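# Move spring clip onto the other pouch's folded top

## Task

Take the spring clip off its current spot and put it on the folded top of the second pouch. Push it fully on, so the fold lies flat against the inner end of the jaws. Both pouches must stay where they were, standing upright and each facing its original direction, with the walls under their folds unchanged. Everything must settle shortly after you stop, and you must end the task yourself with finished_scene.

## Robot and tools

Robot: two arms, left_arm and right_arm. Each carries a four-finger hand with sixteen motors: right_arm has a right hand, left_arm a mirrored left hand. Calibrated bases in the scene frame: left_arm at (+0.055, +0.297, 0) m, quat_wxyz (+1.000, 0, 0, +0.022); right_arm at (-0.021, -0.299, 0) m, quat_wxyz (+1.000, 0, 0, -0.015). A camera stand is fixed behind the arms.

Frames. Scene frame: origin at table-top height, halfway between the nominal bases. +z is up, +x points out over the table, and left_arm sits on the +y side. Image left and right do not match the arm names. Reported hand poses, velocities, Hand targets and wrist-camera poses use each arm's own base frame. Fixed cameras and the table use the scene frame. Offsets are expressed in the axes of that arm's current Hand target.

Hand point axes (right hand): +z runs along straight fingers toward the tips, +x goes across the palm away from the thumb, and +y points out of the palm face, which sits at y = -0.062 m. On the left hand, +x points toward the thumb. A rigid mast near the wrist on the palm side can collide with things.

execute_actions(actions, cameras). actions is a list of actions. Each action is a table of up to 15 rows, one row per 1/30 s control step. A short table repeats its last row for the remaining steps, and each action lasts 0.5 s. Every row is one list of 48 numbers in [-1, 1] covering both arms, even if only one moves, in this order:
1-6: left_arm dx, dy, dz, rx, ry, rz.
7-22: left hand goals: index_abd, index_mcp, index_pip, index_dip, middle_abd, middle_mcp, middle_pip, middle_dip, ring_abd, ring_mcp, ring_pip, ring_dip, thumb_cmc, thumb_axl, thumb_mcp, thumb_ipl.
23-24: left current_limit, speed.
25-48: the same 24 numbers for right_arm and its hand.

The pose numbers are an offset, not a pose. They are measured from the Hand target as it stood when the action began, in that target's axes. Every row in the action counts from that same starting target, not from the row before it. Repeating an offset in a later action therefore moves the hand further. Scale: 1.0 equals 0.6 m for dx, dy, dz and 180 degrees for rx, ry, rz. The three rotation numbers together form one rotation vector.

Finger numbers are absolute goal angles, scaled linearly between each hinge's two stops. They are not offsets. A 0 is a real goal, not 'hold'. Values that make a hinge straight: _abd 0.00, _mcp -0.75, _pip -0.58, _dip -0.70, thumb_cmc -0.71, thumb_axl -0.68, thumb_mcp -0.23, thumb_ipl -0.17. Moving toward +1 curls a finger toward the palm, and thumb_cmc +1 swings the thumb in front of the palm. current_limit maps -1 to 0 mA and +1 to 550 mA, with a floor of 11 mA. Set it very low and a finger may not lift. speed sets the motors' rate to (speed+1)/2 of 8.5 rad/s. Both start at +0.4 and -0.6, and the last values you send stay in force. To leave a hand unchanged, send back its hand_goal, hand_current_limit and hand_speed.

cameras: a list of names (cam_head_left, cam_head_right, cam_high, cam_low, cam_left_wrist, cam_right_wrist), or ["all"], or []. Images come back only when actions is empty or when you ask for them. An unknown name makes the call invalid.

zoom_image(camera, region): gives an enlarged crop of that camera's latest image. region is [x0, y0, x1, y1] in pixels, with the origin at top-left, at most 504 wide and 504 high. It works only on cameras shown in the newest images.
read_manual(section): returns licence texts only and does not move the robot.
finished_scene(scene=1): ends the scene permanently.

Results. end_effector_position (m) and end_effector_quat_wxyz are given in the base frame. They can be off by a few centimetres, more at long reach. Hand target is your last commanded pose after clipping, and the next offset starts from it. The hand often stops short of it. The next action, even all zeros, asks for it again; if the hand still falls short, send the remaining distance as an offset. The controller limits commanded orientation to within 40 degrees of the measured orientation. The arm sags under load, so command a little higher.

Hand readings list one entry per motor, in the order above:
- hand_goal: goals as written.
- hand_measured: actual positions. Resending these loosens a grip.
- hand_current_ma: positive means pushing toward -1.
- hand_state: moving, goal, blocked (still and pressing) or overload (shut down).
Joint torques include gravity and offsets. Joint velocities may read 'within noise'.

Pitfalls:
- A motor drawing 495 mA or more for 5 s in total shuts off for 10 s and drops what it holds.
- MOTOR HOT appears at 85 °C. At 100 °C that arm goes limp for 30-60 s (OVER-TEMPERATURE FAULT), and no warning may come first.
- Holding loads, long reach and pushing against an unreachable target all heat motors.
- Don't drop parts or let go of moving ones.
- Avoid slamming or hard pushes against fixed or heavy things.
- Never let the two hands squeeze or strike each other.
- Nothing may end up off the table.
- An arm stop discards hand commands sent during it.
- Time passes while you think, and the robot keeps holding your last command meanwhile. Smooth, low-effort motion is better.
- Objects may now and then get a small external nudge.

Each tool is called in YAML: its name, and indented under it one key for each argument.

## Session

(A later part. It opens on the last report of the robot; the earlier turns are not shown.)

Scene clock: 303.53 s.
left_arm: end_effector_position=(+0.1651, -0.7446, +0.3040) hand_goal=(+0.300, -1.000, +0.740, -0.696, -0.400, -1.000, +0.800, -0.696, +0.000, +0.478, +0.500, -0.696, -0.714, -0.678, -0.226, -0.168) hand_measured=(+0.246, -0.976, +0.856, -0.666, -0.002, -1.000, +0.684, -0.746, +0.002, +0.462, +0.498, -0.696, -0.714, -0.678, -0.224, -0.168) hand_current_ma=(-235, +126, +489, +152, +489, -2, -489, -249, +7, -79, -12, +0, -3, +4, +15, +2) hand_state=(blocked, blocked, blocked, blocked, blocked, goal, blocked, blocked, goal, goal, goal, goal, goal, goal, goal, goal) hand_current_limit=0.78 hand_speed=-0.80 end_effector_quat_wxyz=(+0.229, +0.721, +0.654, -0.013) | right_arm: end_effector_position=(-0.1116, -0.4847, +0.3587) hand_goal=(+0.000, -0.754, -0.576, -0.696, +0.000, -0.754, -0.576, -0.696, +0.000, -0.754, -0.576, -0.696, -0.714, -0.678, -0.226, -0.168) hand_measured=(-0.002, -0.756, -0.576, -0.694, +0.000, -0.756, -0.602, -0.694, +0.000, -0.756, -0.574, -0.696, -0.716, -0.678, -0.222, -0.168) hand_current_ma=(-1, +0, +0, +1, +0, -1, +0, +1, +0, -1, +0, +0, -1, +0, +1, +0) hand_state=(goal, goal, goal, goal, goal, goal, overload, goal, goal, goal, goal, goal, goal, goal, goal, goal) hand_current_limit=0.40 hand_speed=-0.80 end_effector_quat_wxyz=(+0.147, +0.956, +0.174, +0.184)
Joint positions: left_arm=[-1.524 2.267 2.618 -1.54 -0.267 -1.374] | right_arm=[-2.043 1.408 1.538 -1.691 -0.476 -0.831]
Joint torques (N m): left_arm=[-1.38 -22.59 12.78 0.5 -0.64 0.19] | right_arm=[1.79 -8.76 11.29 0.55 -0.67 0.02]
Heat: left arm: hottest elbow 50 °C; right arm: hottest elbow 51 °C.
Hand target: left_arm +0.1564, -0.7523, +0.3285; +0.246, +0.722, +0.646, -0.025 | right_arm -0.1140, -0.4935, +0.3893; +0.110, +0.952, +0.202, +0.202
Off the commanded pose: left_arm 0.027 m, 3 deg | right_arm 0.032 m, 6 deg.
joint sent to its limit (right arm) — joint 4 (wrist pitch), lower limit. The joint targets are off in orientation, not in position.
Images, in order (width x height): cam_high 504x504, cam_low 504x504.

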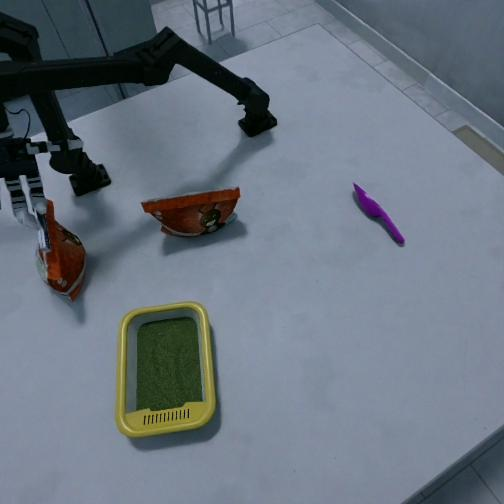

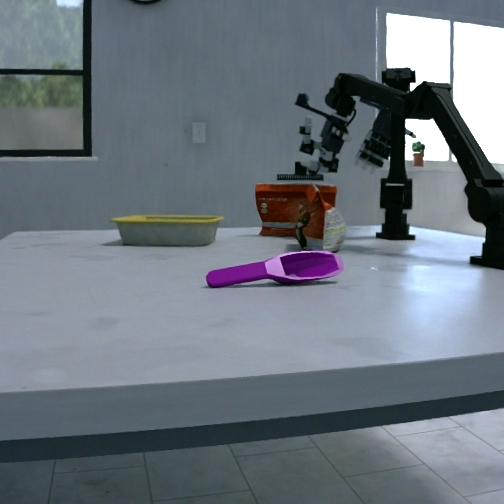

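execute_actions:
  actions:
    - [[-0.003,0.002,0.0045,0.002,-0.023,-0.000,0.3,-1.0,0.74,-0.696,-0.4,-1.0,0.8,-0.696,0,0.479,0.5,-0.696,-0.714,-0.678,-0.226,-0.168,0.78,-0.8,0,0,0,0,0,0,0,-0.754,-0.576,-0.696,0,-0.754,-0.576,-0.696,0,-0.754,-0.576,-0.696,-0.714,-0.678,-0.226,-0.168,0.4,-0.8]]
  cameras: ["cam_high","cam_low","cam_left_wrist"]

zoom_image:
  camera: "cam_high"
  region: [28, 240, 58, 270]

zoom_image:
  camera: "cam_high"
  region: [28, 205, 78, 265]

zoom_image:
  camera: "cam_left_wrist"
  region: [90, 0, 290, 140]

Scene clock: 305.00 s.
left_arm: end_effector_position=(+0.1631, -0.7548, +0.3052) hand_goal=(+0.300, -1.000, +0.740, -0.696, -0.400, -1.000, +0.800, -0.696, +0.000, +0.478, +0.500, -0.696, -0.714, -0.678, -0.226, -0.168) hand_measured=(+0.246, -0.976, +0.856, -0.666, -0.002, -1.000, +0.684, -0.746, +0.002, +0.462, +0.498, -0.696, -0.714, -0.678, -0.224, -0.168) hand_current_ma=(-234, +126, +489, +152, +489, -2, -490, -249, +7, -79, -12, +0, -3, +4, +15, +2) hand_state=(blocked, blocked, blocked, blocked, blocked, goal, blocked, blocked, goal, goal, goal, goal, goal, goal, goal, goal) hand_current_limit=0.78 hand_speed=-0.80 end_effector_quat_wxyz=(+0.252, +0.718, +0.647, -0.041) | right_arm: end_effector_position=(-0.1116, -0.4847, +0.3587) hand_goal=(+0.000, -0.754, -0.576, -0.696, +0.000, -0.754, -0.576, -0.696, +0.000, -0.754, -0.576, -0.696, -0.714, -0.678, -0.226, -0.168) hand_measured=(-0.002, -0.756, -0.576, -0.694, +0.000, -0.756, -0.602, -0.694, +0.000, -0.756, -0.574, -0.696, -0.716, -0.678, -0.222, -0.168) hand_current_ma=(-1, +0, +0, +1, +0, -1, +0, +1, +0, -1, +0, +0, -1, +0, +1, +0) hand_state=(goal, goal, goal, goal, goal, goal, overload, goal, goal, goal, goal, goal, goal, goal, goal, goal) hand_current_limit=0.40 hand_speed=-0.80 end_effector_quat_wxyz=(+0.147, +0.956, +0.174, +0.184)
Joint positions: left_arm=[-1.524 2.216 2.517 -1.416 -0.25 -1.362] | right_arm=[-2.043 1.408 1.538 -1.691 -0.476 -0.831]
Joint torques (N m): left_arm=[-0.85 -24.94 7.54 1.69 -0.32 0.26] | right_arm=[1.44 -8.7 11.17 0.38 -0.72 0.02]
Heat: left arm: hottest elbow 50 °C; right arm: hottest elbow 51 °C.
Hand target: left_arm +0.1580, -0.7550, +0.3269; +0.267, +0.721, +0.637, -0.053 | right_arm -0.1140, -0.4935, +0.3893; +0.110, +0.952, +0.202, +0.202
Off the commanded pose: left_arm 0.023 m, 3 deg | right_arm 0.032 m, 6 deg.
joint sent to its limit (right arm) — joint 4 (wrist pitch), lower limit. The joint targets are off in orientation, not in position.
Images, in order (width x height): cam_high 504x504, cam_low 504x504, cam_left_wrist 504x504.

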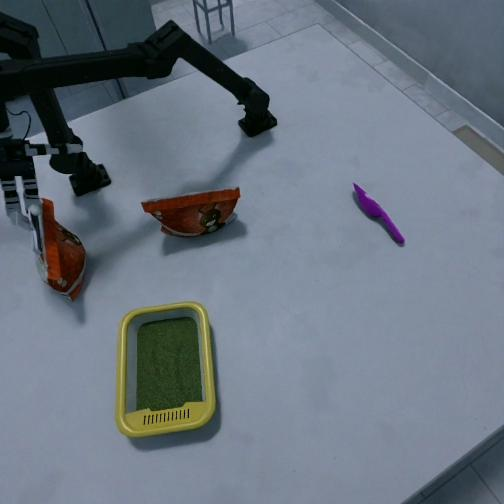

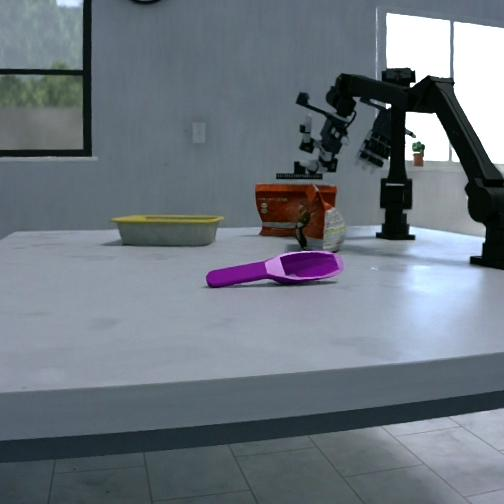

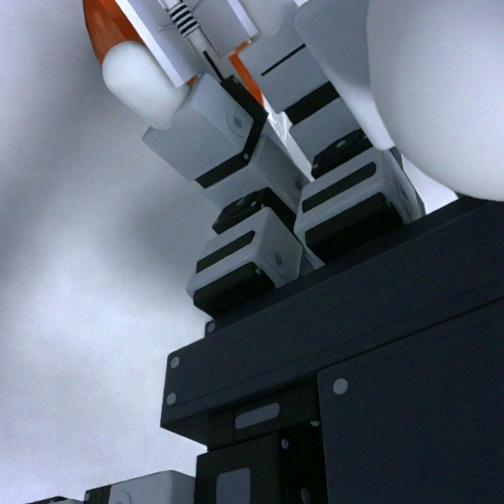

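Scaled by 16.800 from the camera's 504x504 image, which has a finer 720x720 frame.

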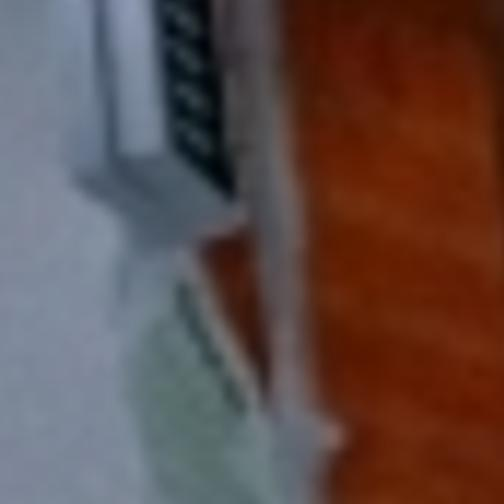

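Scaled by 8.400 from the camera's 504x504 image, which has a finer 720x720 frame.

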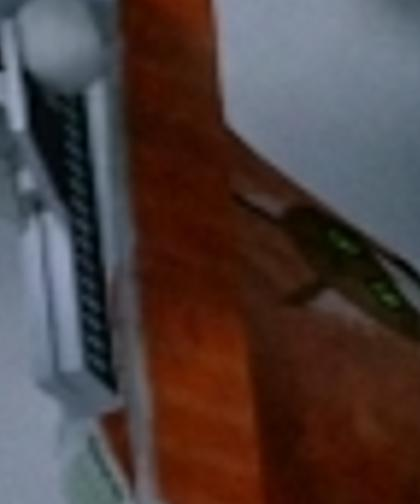

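Scaled by 2.520 from the camera's 504x504 image, which has a finer 720x720 frame.

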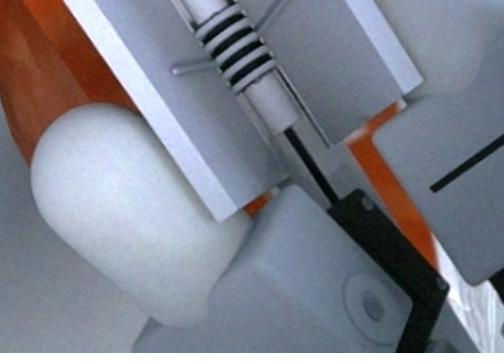

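execute_actions:
  actions: []
  cameras: ["cam_high","cam_low"]

zoom_image:
  camera: "cam_high"
  region: [30, 244, 46, 260]

zoom_image:
  camera: "cam_high"
  region: [26, 220, 50, 244]

Scene clock: 305.47 s.
left_arm: end_effector_position=(+0.1631, -0.7548, +0.3050) hand_goal=(+0.300, -1.000, +0.740, -0.696, -0.400, -1.000, +0.800, -0.696, +0.000, +0.478, +0.500, -0.696, -0.714, -0.678, -0.226, -0.168) hand_measured=(+0.246, -0.976, +0.856, -0.666, -0.002, -1.000, +0.684, -0.746, +0.002, +0.462, +0.498, -0.696, -0.714, -0.678, -0.224, -0.168) hand_current_ma=(-234, +126, +489, +152, +489, -2, -490, -249, +7, -79, -12, +0, -3, +4, +15, +2) hand_state=(blocked, blocked, blocked, blocked, blocked, goal, blocked, blocked, goal, goal, goal, goal, goal, goal, goal, goal) hand_current_limit=0.78 hand_speed=-0.80 end_effector_quat_wxyz=(+0.251, +0.719, +0.647, -0.041) | right_arm: end_effector_position=(-0.1116, -0.4847, +0.3587) hand_goal=(+0.000, -0.754, -0.576, -0.696, +0.000, -0.754, -0.576, -0.696, +0.000, -0.754, -0.576, -0.696, -0.714, -0.678, -0.226, -0.168) hand_measured=(-0.002, -0.756, -0.576, -0.694, +0.000, -0.756, -0.602, -0.694, +0.000, -0.756, -0.574, -0.696, -0.716, -0.678, -0.222, -0.168) hand_current_ma=(-1, +0, +0, +1, +0, -1, +0, +1, +0, -1, +0, +0, -1, +0, +1, +0) hand_state=(goal, goal, goal, goal, goal, goal, overload, goal, goal, goal, goal, goal, goal, goal, goal, goal) hand_current_limit=0.40 hand_speed=-0.80 end_effector_quat_wxyz=(+0.147, +0.956, +0.174, +0.184)
Joint positions: left_arm=[-1.524 2.216 2.516 -1.416 -0.25 -1.361] | right_arm=[-2.043 1.408 1.538 -1.691 -0.476 -0.831]
Joint velocities: within noise
Joint torques (N m): left_arm=[-0.85 -24.88 7.56 1.72 -0.32 0.28] | right_arm=[1.44 -8.29 11.22 0.39 -0.64 0.02]
Heat: left arm: hottest elbow 50 °C; right arm: hottest elbow 51 °C.
Hand target: left_arm +0.1580, -0.7551, +0.3269; +0.267, +0.721, +0.637, -0.053 | right_arm -0.1140, -0.4935, +0.3893; +0.110, +0.952, +0.202, +0.202
Off the commanded pose: left_arm 0.023 m, 3 deg | right_arm 0.032 m, 6 deg.
Images, in order (width x height): cam_high 504x504, cam_low 504x504.

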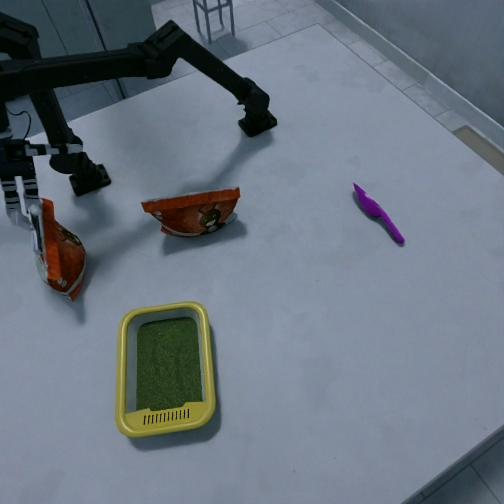

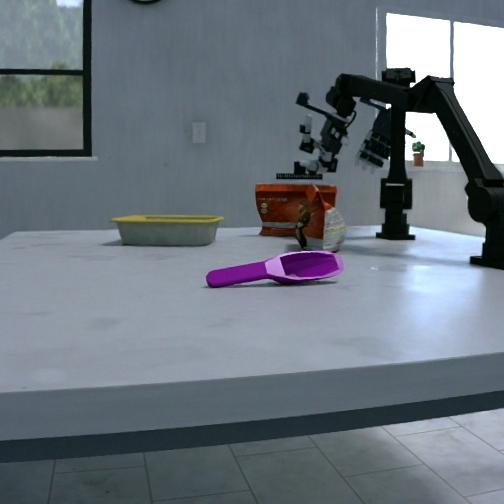

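Scaled by 31.500 from the camera's 504x504 image, which has a finer 720x720 frame.

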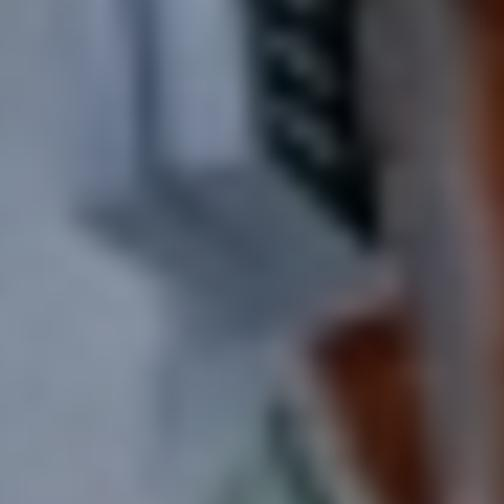

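Scaled by 21.000 from the camera's 504x504 image, which has a finer 720x720 frame.

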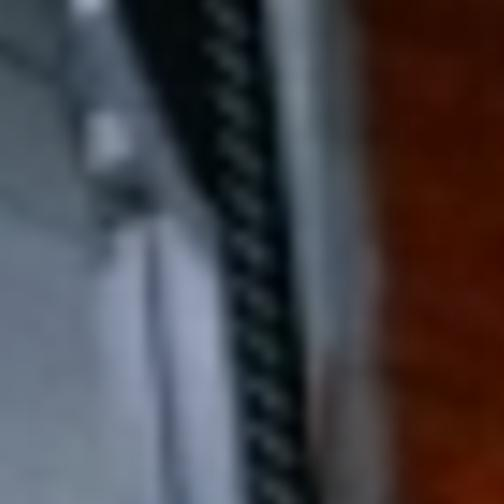

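execute_actions:
  actions:
    - [[0.01,0.0015,-0.0043,0,0,0,0.3,-1.0,0.74,-0.696,-0.4,-1.0,0.8,-0.696,0,0.479,0.5,-0.696,-0.714,-0.678,-0.226,-0.168,0.78,-0.8,0,0,0,0,0,0,0,-0.754,-0.576,-0.696,0,-0.754,-0.576,-0.696,0,-0.754,-0.576,-0.696,-0.714,-0.678,-0.226,-0.168,0.4,-0.8]]
  cameras: ["cam_high","cam_low"]

zoom_image:
  camera: "cam_high"
  region: [30, 240, 54, 264]

zoom_image:
  camera: "cam_high"
  region: [28, 205, 78, 265]

zoom_image:
  camera: "cam_low"
  region: [250, 150, 350, 210]

Scene clock: 307.03 s.
left_arm: end_effector_position=(+0.1626, -0.7489, +0.3059) hand_goal=(+0.300, -1.000, +0.740, -0.696, -0.400, -1.000, +0.800, -0.696, +0.000, +0.478, +0.500, -0.696, -0.714, -0.678, -0.226, -0.168) hand_measured=(+0.246, -0.976, +0.856, -0.666, -0.002, -1.000, +0.684, -0.746, +0.002, +0.462, +0.498, -0.696, -0.714, -0.678, -0.224, -0.168) hand_current_ma=(-234, +126, +489, +152, +489, -2, -490, -249, +7, -79, -12, +0, -3, +4, +15, +2) hand_state=(blocked, blocked, blocked, blocked, blocked, goal, blocked, blocked, goal, goal, goal, goal, goal, goal, goal, goal) hand_current_limit=0.78 hand_speed=-0.80 end_effector_quat_wxyz=(+0.252, +0.719, +0.646, -0.042) | right_arm: end_effector_position=(-0.1116, -0.4847, +0.3587) hand_goal=(+0.000, -0.754, -0.576, -0.696, +0.000, -0.754, -0.576, -0.696, +0.000, -0.754, -0.576, -0.696, -0.714, -0.678, -0.226, -0.168) hand_measured=(-0.002, -0.756, -0.576, -0.694, +0.000, -0.756, -0.602, -0.694, +0.000, -0.756, -0.574, -0.696, -0.716, -0.678, -0.222, -0.168) hand_current_ma=(-1, +0, +0, +1, +0, -1, +0, +1, +0, -1, +0, +0, -1, +0, +1, +0) hand_state=(goal, goal, goal, goal, goal, goal, overload, goal, goal, goal, goal, goal, goal, goal, goal, goal) hand_current_limit=0.40 hand_speed=-0.80 end_effector_quat_wxyz=(+0.147, +0.956, +0.174, +0.184)
Joint positions: left_arm=[-1.524 2.181 2.456 -1.388 -0.249 -1.359] | right_arm=[-2.043 1.408 1.538 -1.691 -0.476 -0.831]
Joint torques (N m): left_arm=[-0.62 -24.53 7.76 1.73 -0.33 0.29] | right_arm=[1.79 -8.94 11.28 0.47 -0.7 0.02]
Heat: left arm: hottest elbow 50 °C; right arm: hottest elbow 51 °C.
Hand target: left_arm +0.1593, -0.7486, +0.3270; +0.267, +0.721, +0.637, -0.054 | right_arm -0.1140, -0.4935, +0.3893; +0.110, +0.952, +0.202, +0.202
Off the commanded pose: left_arm 0.021 m, 2 deg | right_arm 0.032 m, 6 deg.
joint sent to its limit (right arm) — joint 4 (wrist pitch), lower limit. The joint targets are off in orientation, not in position.
Images, in order (width x height): cam_high 504x504, cam_low 504x504.

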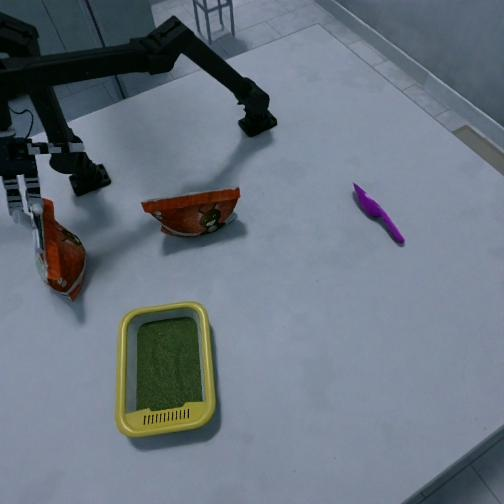

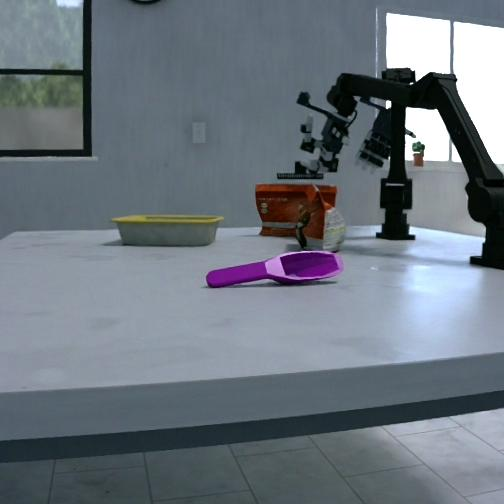

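Scaled by 21.000 from the camera's 504x504 image, which has a finer 720x720 frame.

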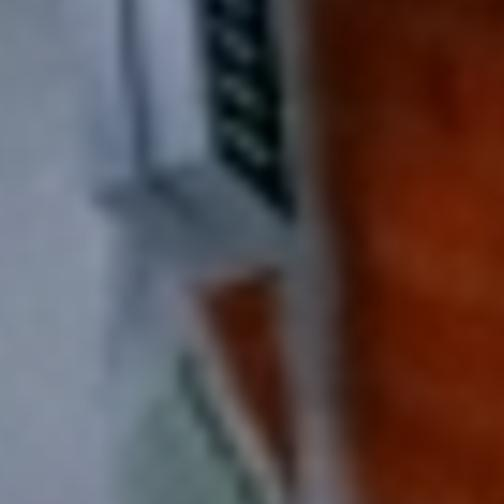

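Scaled by 8.400 from the camera's 504x504 image, which has a finer 720x720 frame.

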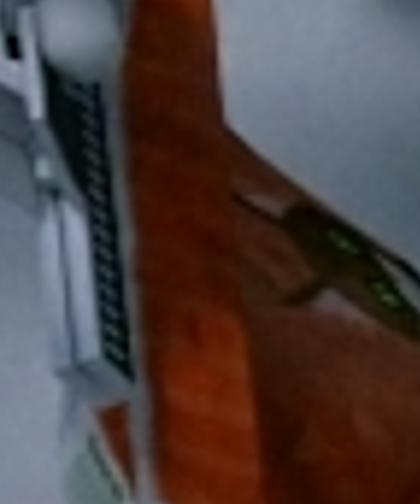

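Scaled by 5.040 from the camera's 504x504 image, which has a finer 720x720 frame.

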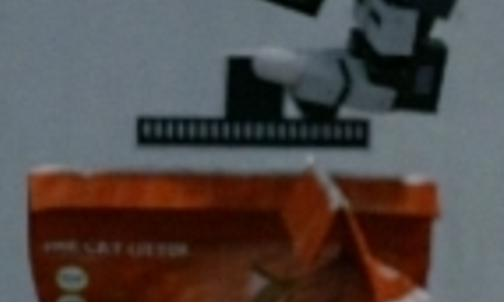

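execute_actions:
  actions:
    - [[0.0083,-0.0063,0.017,0,0,0,0.3,-1.0,0.74,-0.696,-0.4,-1.0,0.8,-0.696,0,0.479,0.5,-0.696,-0.714,-0.678,-0.226,-0.168,0.78,-0.8,0,0,0,0,0,0,0,-0.754,-0.576,-0.696,0,-0.754,-0.576,-0.696,0,-0.754,-0.576,-0.696,-0.714,-0.678,-0.226,-0.168,0.4,-0.8]]
  cameras: ["cam_high","cam_low"]

zoom_image:
  camera: "cam_high"
  region: [30, 240, 54, 264]

zoom_image:
  camera: "cam_high"
  region: [28, 205, 78, 265]

zoom_image:
  camera: "cam_low"
  region: [250, 150, 350, 210]

Scene clock: 308.27 s.
left_arm: end_effector_position=(+0.1626, -0.7486, +0.2940) hand_goal=(+0.300, -1.000, +0.740, -0.696, -0.400, -1.000, +0.800, -0.696, +0.000, +0.478, +0.500, -0.696, -0.714, -0.678, -0.226, -0.168) hand_measured=(+0.250, -0.976, +0.862, -0.666, -0.012, -1.000, +0.684, -0.746, +0.002, +0.462, +0.498, -0.696, -0.714, -0.678, -0.224, -0.168) hand_current_ma=(-216, +125, +489, +152, +489, -2, -490, -244, +7, -79, -12, +0, -3, +4, +15, +2) hand_state=(blocked, blocked, blocked, blocked, blocked, goal, blocked, blocked, goal, goal, goal, goal, goal, goal, goal, goal) hand_current_limit=0.78 hand_speed=-0.80 end_effector_quat_wxyz=(+0.252, +0.719, +0.646, -0.041) | right_arm: end_effector_position=(-0.1116, -0.4847, +0.3587) hand_goal=(+0.000, -0.754, -0.576, -0.696, +0.000, -0.754, -0.576, -0.696, +0.000, -0.754, -0.576, -0.696, -0.714, -0.678, -0.226, -0.168) hand_measured=(-0.002, -0.756, -0.576, -0.694, +0.000, -0.756, -0.602, -0.694, +0.000, -0.756, -0.574, -0.696, -0.716, -0.678, -0.222, -0.168) hand_current_ma=(-1, +0, +0, +1, +0, -1, +0, +1, +0, -1, +0, +0, -1, +0, +1, +0) hand_state=(goal, goal, goal, goal, goal, goal, overload, goal, goal, goal, goal, goal, goal, goal, goal, goal) hand_current_limit=0.40 hand_speed=-0.80 end_effector_quat_wxyz=(+0.147, +0.956, +0.174, +0.184)
Joint positions: left_arm=[-1.524 2.165 2.396 -1.344 -0.249 -1.358] | right_arm=[-2.043 1.408 1.538 -1.691 -0.476 -0.831]
Joint torques (N m): left_arm=[-0.56 -24.59 7.82 1.69 -0.33 0.28] | right_arm=[1.2 -8.94 11.29 0.59 -0.67 -0.01]
Heat: left arm: hottest elbow 50 °C; right arm: hottest elbow 51 °C.
Hand target: left_arm +0.1593, -0.7485, +0.3151; +0.267, +0.721, +0.637, -0.053 | right_arm -0.1140, -0.4935, +0.3893; +0.110, +0.952, +0.202, +0.202
Off the commanded pose: left_arm 0.021 m, 2 deg | right_arm 0.032 m, 6 deg.
joint sent to its limit (right arm) — joint 4 (wrist pitch), lower limit. The joint targets are off in orientation, not in position.
Images, in order (width x height): cam_high 504x504, cam_low 504x504.

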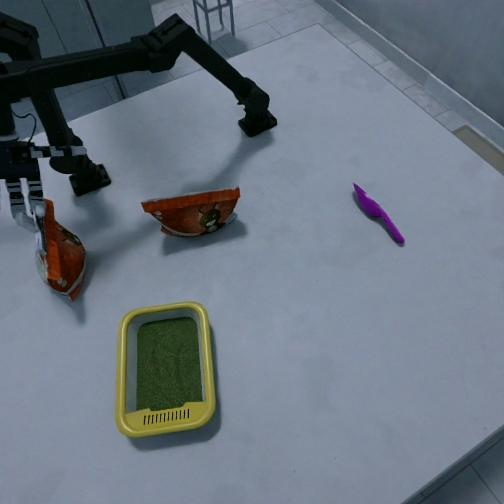

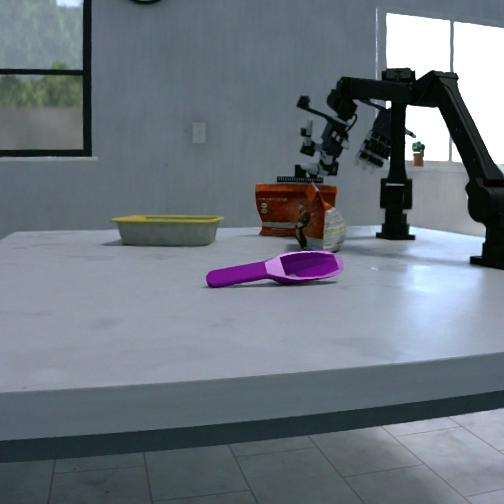

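Scaled by 21.000 from the camera's 504x504 image, which has a finer 720x720 frame.

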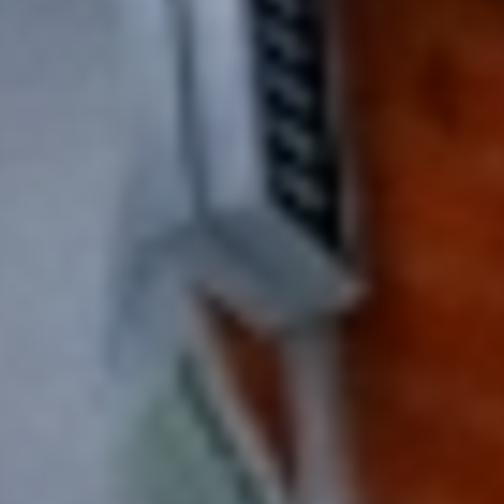

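Scaled by 8.400 from the camera's 504x504 image, which has a finer 720x720 frame.

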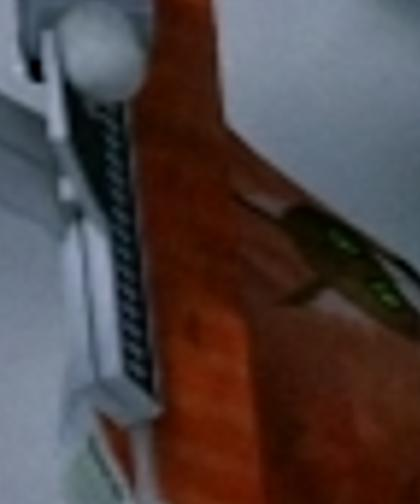

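Scaled by 5.040 from the camera's 504x504 image, which has a finer 720x720 frame.

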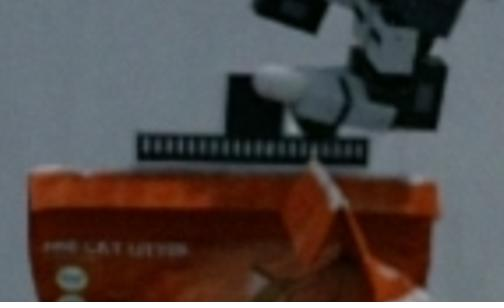

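execute_actions:
  actions:
    - [[-0.0025,-0.0045,0.012,0,0,0,0.35,-1.0,0.74,-0.696,-0.45,-1.0,0.8,-0.696,0,0.479,0.5,-0.696,-0.714,-0.678,-0.226,-0.168,0.78,-0.8,0,0,0,0,0,0,0,-0.754,-0.576,-0.696,0,-0.754,-0.576,-0.696,0,-0.754,-0.576,-0.696,-0.714,-0.678,-0.226,-0.168,0.4,-0.8]]
  cameras: ["cam_high","cam_low"]

zoom_image:
  camera: "cam_high"
  region: [30, 240, 54, 264]

zoom_image:
  camera: "cam_low"
  region: [250, 150, 350, 210]

Scene clock: 309.47 s.
left_arm: end_effector_position=(+0.1627, -0.7502, +0.2945) hand_goal=(+0.350, -1.000, +0.740, -0.696, -0.450, -1.000, +0.800, -0.696, +0.000, +0.478, +0.500, -0.696, -0.714, -0.678, -0.226, -0.168) hand_measured=(+0.290, -0.986, +0.866, -0.666, -0.012, -1.000, +0.684, -0.744, +0.002, +0.462, +0.498, -0.696, -0.714, -0.678, -0.224, -0.168) hand_current_ma=(-255, +75, +489, +152, +489, -2, -489, -243, +7, -79, -12, +0, -3, +4, +15, +2) hand_state=(blocked, goal, blocked, blocked, blocked, goal, blocked, blocked, goal, goal, goal, goal, goal, goal, goal, goal) hand_current_limit=0.78 hand_speed=-0.80 end_effector_quat_wxyz=(+0.255, +0.718, +0.646, -0.044) | right_arm: end_effector_position=(-0.1116, -0.4847, +0.3587) hand_goal=(+0.000, -0.754, -0.576, -0.696, +0.000, -0.754, -0.576, -0.696, +0.000, -0.754, -0.576, -0.696, -0.714, -0.678, -0.226, -0.168) hand_measured=(-0.002, -0.756, -0.576, -0.694, +0.000, -0.756, -0.602, -0.694, +0.000, -0.756, -0.574, -0.696, -0.716, -0.678, -0.222, -0.168) hand_current_ma=(-1, +0, +0, +1, +0, -1, +0, +1, +0, -1, +0, +0, -1, +0, +1, +0) hand_state=(goal, goal, goal, goal, goal, goal, overload, goal, goal, goal, goal, goal, goal, goal, goal, goal) hand_current_limit=0.40 hand_speed=-0.80 end_effector_quat_wxyz=(+0.147, +0.956, +0.174, +0.184)
Joint positions: left_arm=[-1.524 2.165 2.395 -1.336 -0.249 -1.358] | right_arm=[-2.043 1.408 1.538 -1.691 -0.476 -0.831]
Joint torques (N m): left_arm=[-0.67 -23.77 8.14 1.72 -0.36 0.26] | right_arm=[1.55 -8.7 11.17 0.57 -0.67 0.04]
Heat: left arm: hottest elbow 50 °C; right arm: hottest elbow 51 °C.
Hand target: left_arm +0.1584, -0.7530, +0.3088; +0.267, +0.721, +0.637, -0.053 | right_arm -0.1140, -0.4935, +0.3893; +0.110, +0.952, +0.202, +0.202
Off the commanded pose: left_arm 0.015 m, 2 deg | right_arm 0.032 m, 6 deg.
joint sent to its limit (right arm) — joint 4 (wrist pitch), lower limit. The joint targets are off in orientation, not in position.
Images, in order (width x height): cam_high 504x504, cam_low 504x504.

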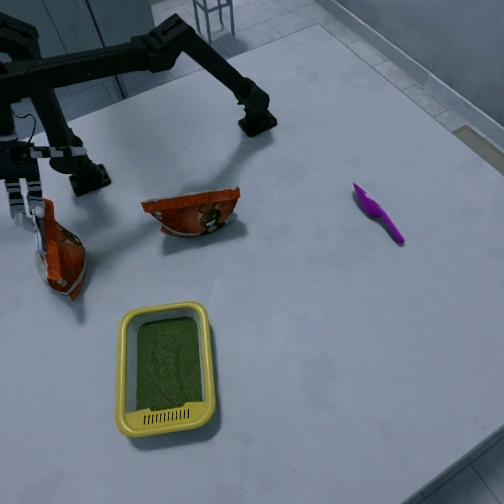

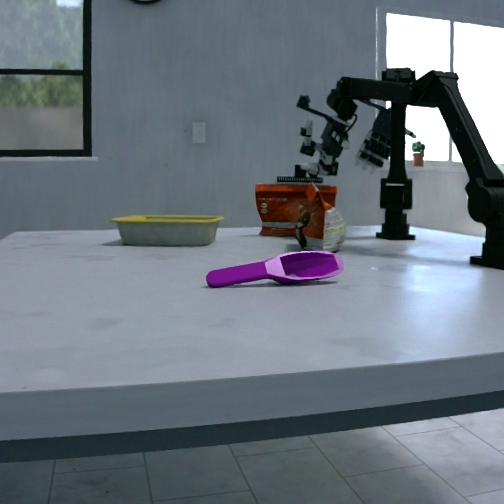

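Scaled by 21.000 from the camera's 504x504 image, which has a finer 720x720 frame.

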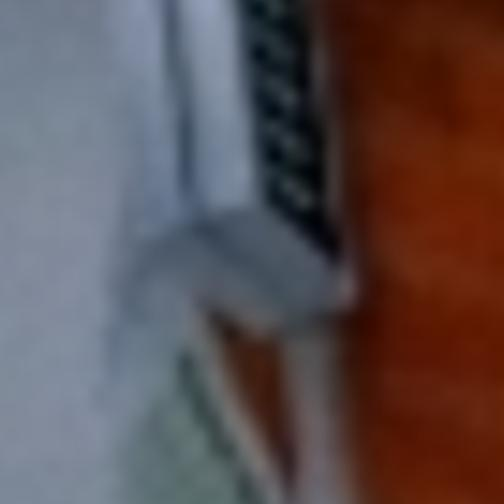

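Scaled by 5.040 from the camera's 504x504 image, which has a finer 720x720 frame.

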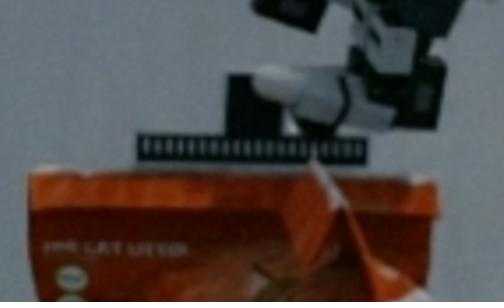

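execute_actions:
  actions: []
  cameras: ["cam_left_wrist","cam_right_wrist","cam_head_left"]

zoom_image:
  camera: "cam_left_wrist"
  region: [90, 0, 290, 140]

Scene clock: 309.97 s.
left_arm: end_effector_position=(+0.1627, -0.7502, +0.2945) hand_goal=(+0.350, -1.000, +0.740, -0.696, -0.450, -1.000, +0.800, -0.696, +0.000, +0.478, +0.500, -0.696, -0.714, -0.678, -0.226, -0.168) hand_measured=(+0.290, -0.986, +0.866, -0.666, -0.012, -1.000, +0.684, -0.744, +0.002, +0.462, +0.498, -0.696, -0.714, -0.678, -0.224, -0.168) hand_current_ma=(-255, +75, +489, +152, +489, -2, -490, -243, +7, -79, -12, +0, -3, +4, +15, +2) hand_state=(blocked, goal, blocked, blocked, blocked, goal, blocked, blocked, goal, goal, goal, goal, goal, goal, goal, goal) hand_current_limit=0.78 hand_speed=-0.80 end_effector_quat_wxyz=(+0.255, +0.718, +0.646, -0.044) | right_arm: end_effector_position=(-0.1116, -0.4847, +0.3587) hand_goal=(+0.000, -0.754, -0.576, -0.696, +0.000, -0.754, -0.576, -0.696, +0.000, -0.754, -0.576, -0.696, -0.714, -0.678, -0.226, -0.168) hand_measured=(-0.002, -0.756, -0.576, -0.694, +0.000, -0.756, -0.602, -0.694, +0.000, -0.756, -0.574, -0.696, -0.716, -0.678, -0.222, -0.168) hand_current_ma=(-1, +0, +0, +1, +0, -1, +0, +1, +0, -1, +0, +0, -1, +0, +1, +0) hand_state=(goal, goal, goal, goal, goal, goal, overload, goal, goal, goal, goal, goal, goal, goal, goal, goal) hand_current_limit=0.40 hand_speed=-0.80 end_effector_quat_wxyz=(+0.147, +0.956, +0.174, +0.184)
Joint positions: left_arm=[-1.524 2.165 2.395 -1.336 -0.249 -1.358] | right_arm=[-2.043 1.408 1.538 -1.691 -0.476 -0.831]
Joint velocities: within noise
Joint torques (N m): left_arm=[-0.67 -23.59 8.13 1.7 -0.36 0.28] | right_arm=[1.08 -8.76 11.22 0.49 -0.66 0.01]
Heat: left arm: hottest elbow 50 °C; right arm: hottest elbow 51 °C.
Hand target: left_arm +0.1584, -0.7530, +0.3088; +0.267, +0.721, +0.637, -0.053 | right_arm -0.1140, -0.4935, +0.3893; +0.110, +0.952, +0.202, +0.202
Off the commanded pose: left_arm 0.015 m, 2 deg | right_arm 0.032 m, 6 deg.
Images, in order (width x height): cam_head_left 504x504, cam_left_wrist 504x504, cam_right_wrist 504x504.

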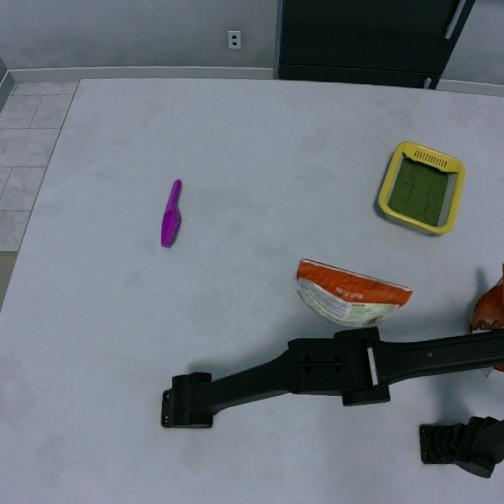

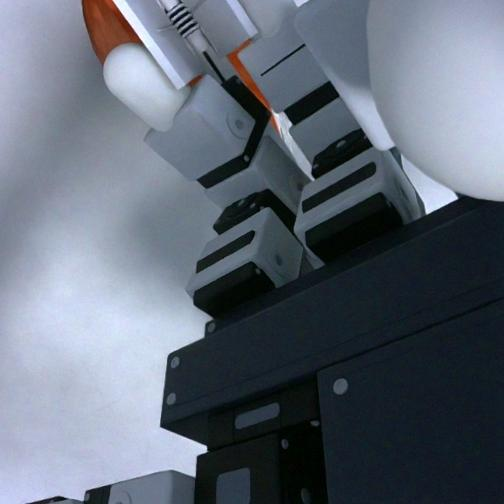

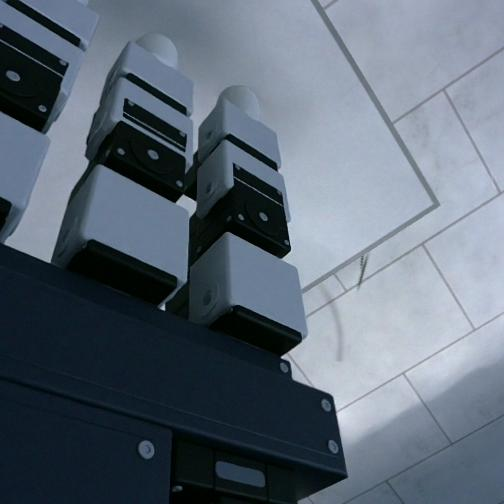

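Scaled by 2.520 from the camera's 504x504 image, which has a finer 720x720 frame.

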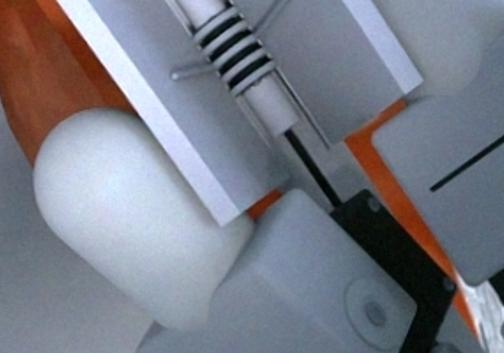

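execute_actions:
  actions:
    - [[0.0055,-0.0042,0.0113,0,0,0,0.35,-1.0,0.74,-0.696,-0.45,-1.0,0.8,-0.696,0,0.479,0.5,-0.696,-0.714,-0.678,-0.226,-0.168,1.0,-0.8,0,0,0,0,0,0,0,-0.754,-0.576,-0.696,0,-0.754,-0.576,-0.696,0,-0.754,-0.576,-0.696,-0.714,-0.678,-0.226,-0.168,0.4,-0.8]]
    - [[0,0,0,0,0,0,0.35,-1.0,0.74,-0.696,-0.45,-1.0,0.8,-0.696,0,0.479,0.5,-0.696,-0.714,-0.678,-0.226,-0.168,0.78,-0.8,0,0,0,0,0,0,0,-0.754,-0.576,-0.696,0,-0.754,-0.576,-0.696,0,-0.754,-0.576,-0.696,-0.714,-0.678,-0.226,-0.168,0.4,-0.8]]
  cameras: ["cam_high","cam_low"]

zoom_image:
  camera: "cam_high"
  region: [30, 240, 54, 264]

zoom_image:
  camera: "cam_high"
  region: [20, 200, 90, 284]

zoom_image:
  camera: "cam_low"
  region: [250, 150, 350, 210]

Scene clock: 311.97 s.
left_arm: end_effector_position=(+0.1628, -0.7510, +0.2872) hand_goal=(+0.350, -1.000, +0.740, -0.696, -0.450, -1.000, +0.800, -0.696, +0.000, +0.478, +0.500, -0.696, -0.714, -0.678, -0.226, -0.168) hand_measured=(+0.326, -0.982, +0.994, -0.664, -0.344, -1.000, +0.784, -0.704, +0.002, +0.464, +0.498, -0.696, -0.714, -0.678, -0.224, -0.168) hand_current_ma=(-100, +92, +489, +155, +464, -1, -76, -41, +7, -77, -12, +0, -3, +4, +15, +2) hand_state=(blocked, goal, blocked, blocked, blocked, goal, goal, goal, goal, goal, goal, goal, goal, goal, goal, goal) hand_current_limit=0.78 hand_speed=-0.80 end_effector_quat_wxyz=(+0.256, +0.718, +0.646, -0.044) | right_arm: end_effector_position=(-0.1116, -0.4847, +0.3587) hand_goal=(+0.000, -0.754, -0.576, -0.696, +0.000, -0.754, -0.576, -0.696, +0.000, -0.754, -0.576, -0.696, -0.714, -0.678, -0.226, -0.168) hand_measured=(-0.002, -0.756, -0.576, -0.694, +0.000, -0.756, -0.602, -0.694, +0.000, -0.756, -0.574, -0.696, -0.716, -0.678, -0.222, -0.168) hand_current_ma=(-1, +0, +0, +1, +0, -1, +0, +1, +0, -1, +0, +0, -1, +0, +1, +0) hand_state=(goal, goal, goal, goal, goal, goal, overload, goal, goal, goal, goal, goal, goal, goal, goal, goal) hand_current_limit=0.40 hand_speed=-0.80 end_effector_quat_wxyz=(+0.147, +0.956, +0.174, +0.184)
Joint positions: left_arm=[-1.524 2.159 2.365 -1.31 -0.249 -1.358] | right_arm=[-2.043 1.408 1.538 -1.691 -0.476 -0.831]
Joint torques (N m): left_arm=[-0.62 -23.71 7.77 1.8 -0.35 0.27] | right_arm=[1.49 -9.23 11.17 0.59 -0.7 0]
Heat: left arm: hottest elbow 49 °C; right arm: hottest elbow 51 °C.
Hand target: left_arm +0.1584, -0.7531, +0.3007; +0.267, +0.721, +0.637, -0.053 | right_arm -0.1140, -0.4935, +0.3893; +0.110, +0.952, +0.202, +0.202
Off the commanded pose: left_arm 0.014 m, 2 deg | right_arm 0.032 m, 6 deg.
joint sent to its limit (right arm) — joint 4 (wrist pitch), lower limit. The joint targets are off in orientation, not in position.
Images, in order (width x height): cam_high 504x504, cam_low 504x504.

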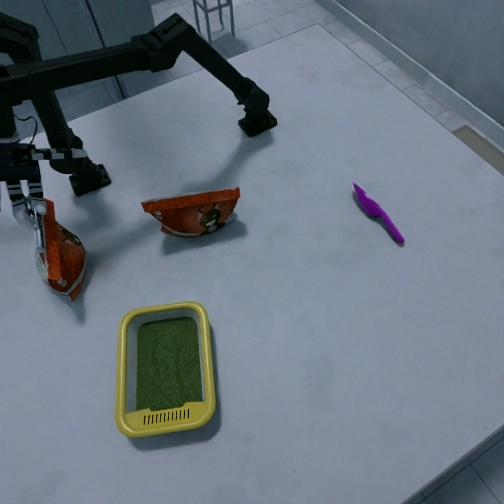

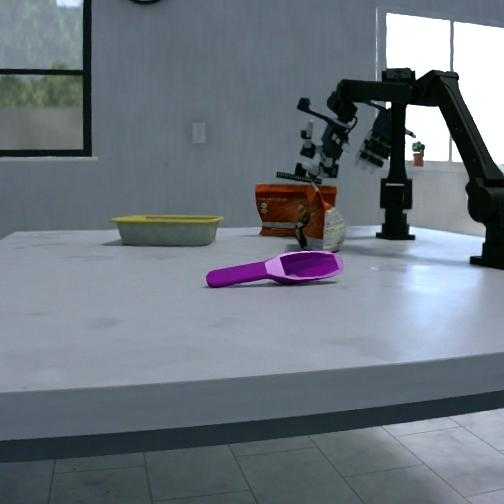

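Scaled by 21.000 from the camera's 504x504 image, which has a finer 720x720 frame.

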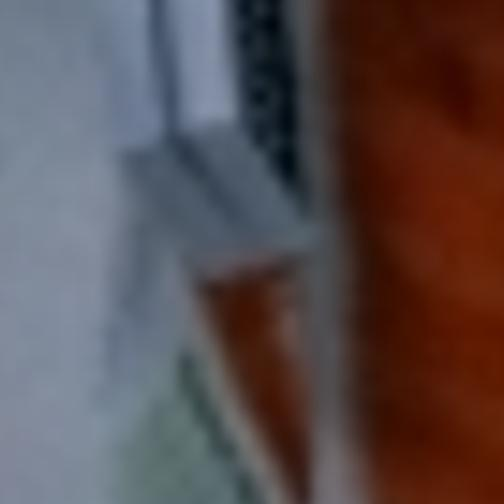

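Scaled by 6.000 from the camera's 504x504 image, which has a finer 720x720 frame.

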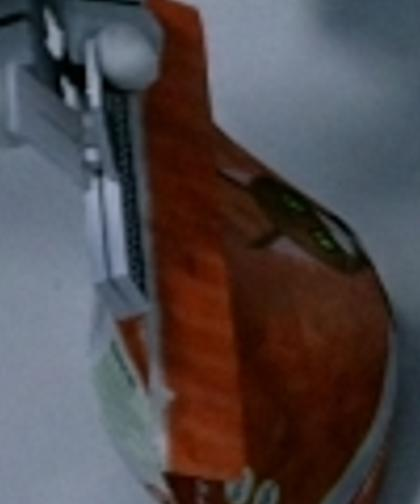

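Scaled by 5.040 from the camera's 504x504 image, which has a finer 720x720 frame.

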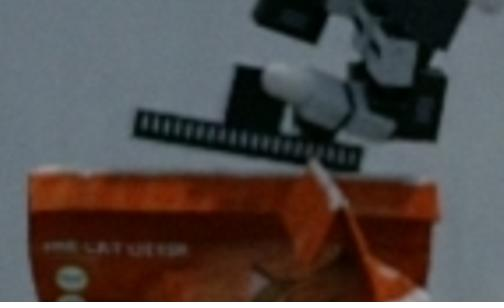

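execute_actions:
  actions: []
  cameras: ["cam_left_wrist","cam_high"]

zoom_image:
  camera: "cam_left_wrist"
  region: [90, 0, 290, 140]

zoom_image:
  camera: "cam_high"
  region: [16, 195, 56, 260]

Scene clock: 312.23 s.
left_arm: end_effector_position=(+0.1628, -0.7510, +0.2872) hand_goal=(+0.350, -1.000, +0.740, -0.696, -0.450, -1.000, +0.800, -0.696, +0.000, +0.478, +0.500, -0.696, -0.714, -0.678, -0.226, -0.168) hand_measured=(+0.326, -0.982, +0.994, -0.664, -0.344, -1.000, +0.784, -0.704, +0.002, +0.464, +0.498, -0.696, -0.714, -0.678, -0.224, -0.168) hand_current_ma=(-100, +92, +489, +155, +464, -1, -76, -41, +7, -77, -12, +0, -3, +4, +15, +2) hand_state=(blocked, goal, blocked, blocked, blocked, goal, goal, goal, goal, goal, goal, goal, goal, goal, goal, goal) hand_current_limit=0.78 hand_speed=-0.80 end_effector_quat_wxyz=(+0.256, +0.718, +0.646, -0.044) | right_arm: end_effector_position=(-0.1116, -0.4847, +0.3587) hand_goal=(+0.000, -0.754, -0.576, -0.696, +0.000, -0.754, -0.576, -0.696, +0.000, -0.754, -0.576, -0.696, -0.714, -0.678, -0.226, -0.168) hand_measured=(-0.002, -0.756, -0.576, -0.694, +0.000, -0.756, -0.602, -0.694, +0.000, -0.756, -0.574, -0.696, -0.716, -0.678, -0.222, -0.168) hand_current_ma=(-1, +0, +0, +1, +0, -1, +0, +1, +0, -1, +0, +0, -1, +0, +1, +0) hand_state=(goal, goal, goal, goal, goal, goal, overload, goal, goal, goal, goal, goal, goal, goal, goal, goal) hand_current_limit=0.40 hand_speed=-0.80 end_effector_quat_wxyz=(+0.147, +0.956, +0.174, +0.184)
Joint positions: left_arm=[-1.524 2.159 2.365 -1.31 -0.249 -1.358] | right_arm=[-2.043 1.408 1.538 -1.691 -0.476 -0.831]
Joint velocities: within noise
Joint torques (N m): left_arm=[-0.62 -23.65 7.82 1.74 -0.36 0.26] | right_arm=[1.9 -9.17 11.19 0.46 -0.65 0.02]
Heat: left arm: hottest elbow 49 °C; right arm: hottest elbow 51 °C.
Hand target: left_arm +0.1584, -0.7531, +0.3007; +0.267, +0.721, +0.637, -0.053 | right_arm -0.1140, -0.4935, +0.3893; +0.110, +0.952, +0.202, +0.202
Off the commanded pose: left_arm 0.014 m, 2 deg | right_arm 0.032 m, 6 deg.
Images, in order (width x height): cam_high 504x504, cam_left_wrist 504x504.

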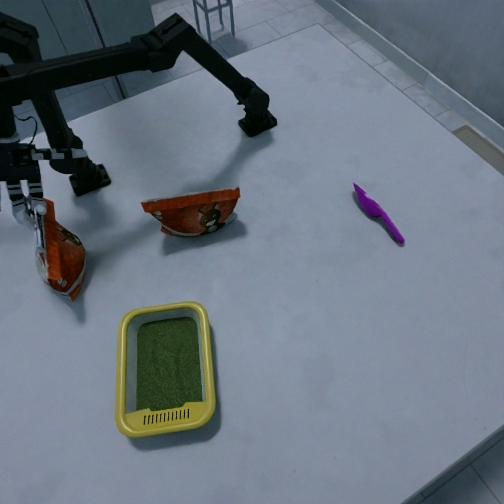

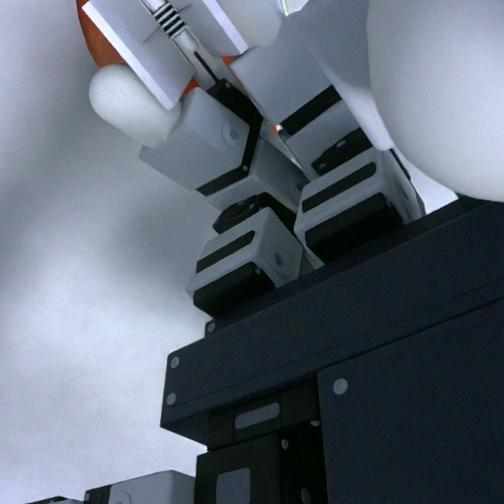

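Scaled by 2.520 from the camera's 504x504 image, which has a finer 720x720 frame.

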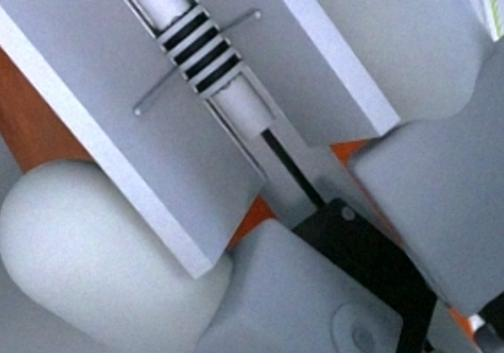

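Scaled by 7.754 from the camera's 504x504 image, which has a finer 720x720 frame.

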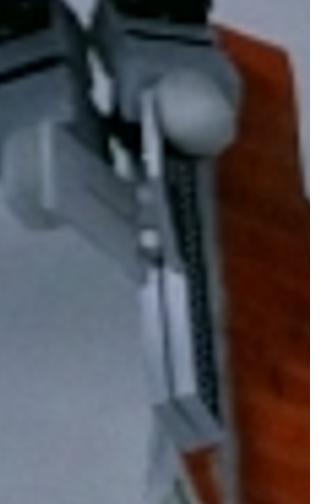

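execute_actions:
  actions:
    - [[0,0,0,0,0,0,0.3,-1.0,0.74,-0.696,-0.15,-1.0,0.74,-0.696,0,0.479,0.5,-0.696,-0.714,-0.678,-0.226,-0.168,0.78,-0.9,0,0,0,0,0,0,0,-0.754,-0.576,-0.696,0,-0.754,-0.576,-0.696,0,-0.754,-0.576,-0.696,-0.714,-0.678,-0.226,-0.168,0.4,-0.8]]
  cameras: ["cam_low","cam_left_wrist"]

zoom_image:
  camera: "cam_low"
  region: [250, 150, 350, 210]

zoom_image:
  camera: "cam_left_wrist"
  region: [60, 0, 300, 160]

Scene clock: 317.47 s.
left_arm: end_effector_position=(+0.1628, -0.7510, +0.2872) hand_goal=(+0.300, -1.000, +0.740, -0.696, -0.150, -1.000, +0.740, -0.696, +0.000, +0.478, +0.500, -0.696, -0.714, -0.678, -0.226, -0.168) hand_measured=(+0.300, -1.000, +0.984, -0.670, -0.136, -1.000, +0.734, -0.698, +0.002, +0.464, +0.498, -0.696, -0.714, -0.678, -0.224, -0.168) hand_current_ma=(-2, +1, +489, +124, +61, -1, -31, -9, +7, -77, -12, +0, -3, +4, +15, +2) hand_state=(goal, goal, blocked, blocked, goal, goal, goal, goal, goal, goal, goal, goal, goal, goal, goal, goal) hand_current_limit=0.78 hand_speed=-0.90 end_effector_quat_wxyz=(+0.256, +0.718, +0.646, -0.044) | right_arm: end_effector_position=(-0.1116, -0.4847, +0.3587) hand_goal=(+0.000, -0.754, -0.576, -0.696, +0.000, -0.754, -0.576, -0.696, +0.000, -0.754, -0.576, -0.696, -0.714, -0.678, -0.226, -0.168) hand_measured=(-0.002, -0.756, -0.576, -0.694, +0.000, -0.756, -0.602, -0.694, +0.000, -0.756, -0.574, -0.696, -0.716, -0.678, -0.222, -0.168) hand_current_ma=(-1, +0, +0, +1, +0, -1, +0, +1, +0, -1, +0, +0, -1, +0, +1, +0) hand_state=(goal, goal, goal, goal, goal, goal, overload, goal, goal, goal, goal, goal, goal, goal, goal, goal) hand_current_limit=0.40 hand_speed=-0.80 end_effector_quat_wxyz=(+0.147, +0.956, +0.174, +0.184)
Joint positions: left_arm=[-1.524 2.159 2.365 -1.31 -0.249 -1.358] | right_arm=[-2.043 1.408 1.538 -1.691 -0.476 -0.831]
Joint torques (N m): left_arm=[-0.73 -23.82 7.77 1.8 -0.36 0.27] | right_arm=[1.73 -8.41 11.14 0.46 -0.71 0.02]
Heat: left arm: hottest elbow 49 °C; right arm: hottest elbow 52 °C.
Hand target: left_arm +0.1584, -0.7531, +0.3007; +0.267, +0.721, +0.637, -0.053 | right_arm -0.1140, -0.4935, +0.3893; +0.110, +0.952, +0.202, +0.202
Off the commanded pose: left_arm 0.014 m, 2 deg | right_arm 0.032 m, 6 deg.
joint sent to its limit (right arm) — joint 4 (wrist pitch), lower limit. The joint targets are off in orientation, not in position.
Images, in order (width x height): cam_low 504x504, cam_left_wrist 504x504.

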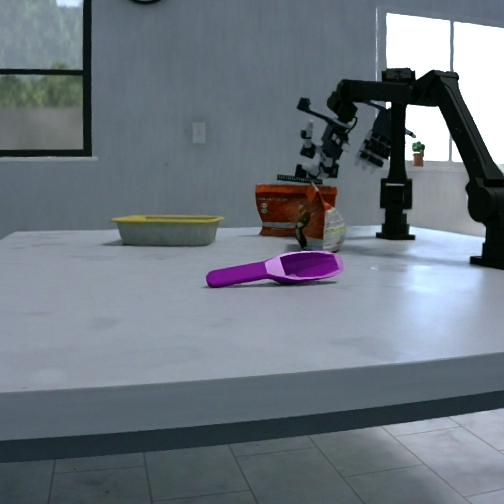

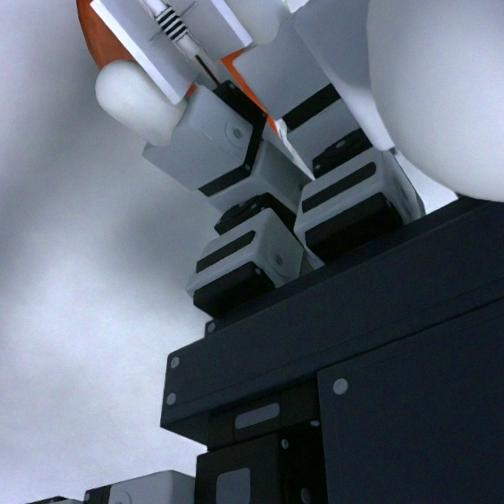

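Scaled by 5.040 from the camera's 504x504 image, which has a finer 720x720 frame.

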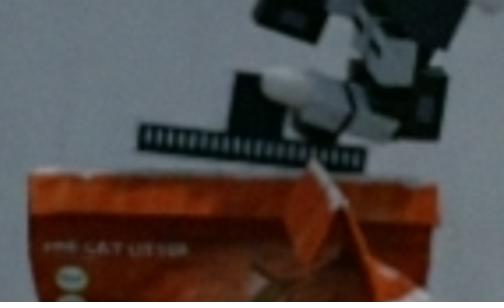

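Scaled by 2.100 from the camera's 504x504 image, which has a finer 720x720 frame.

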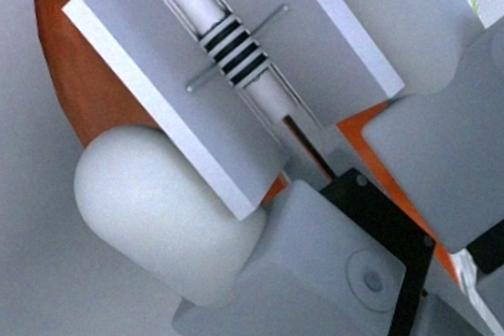

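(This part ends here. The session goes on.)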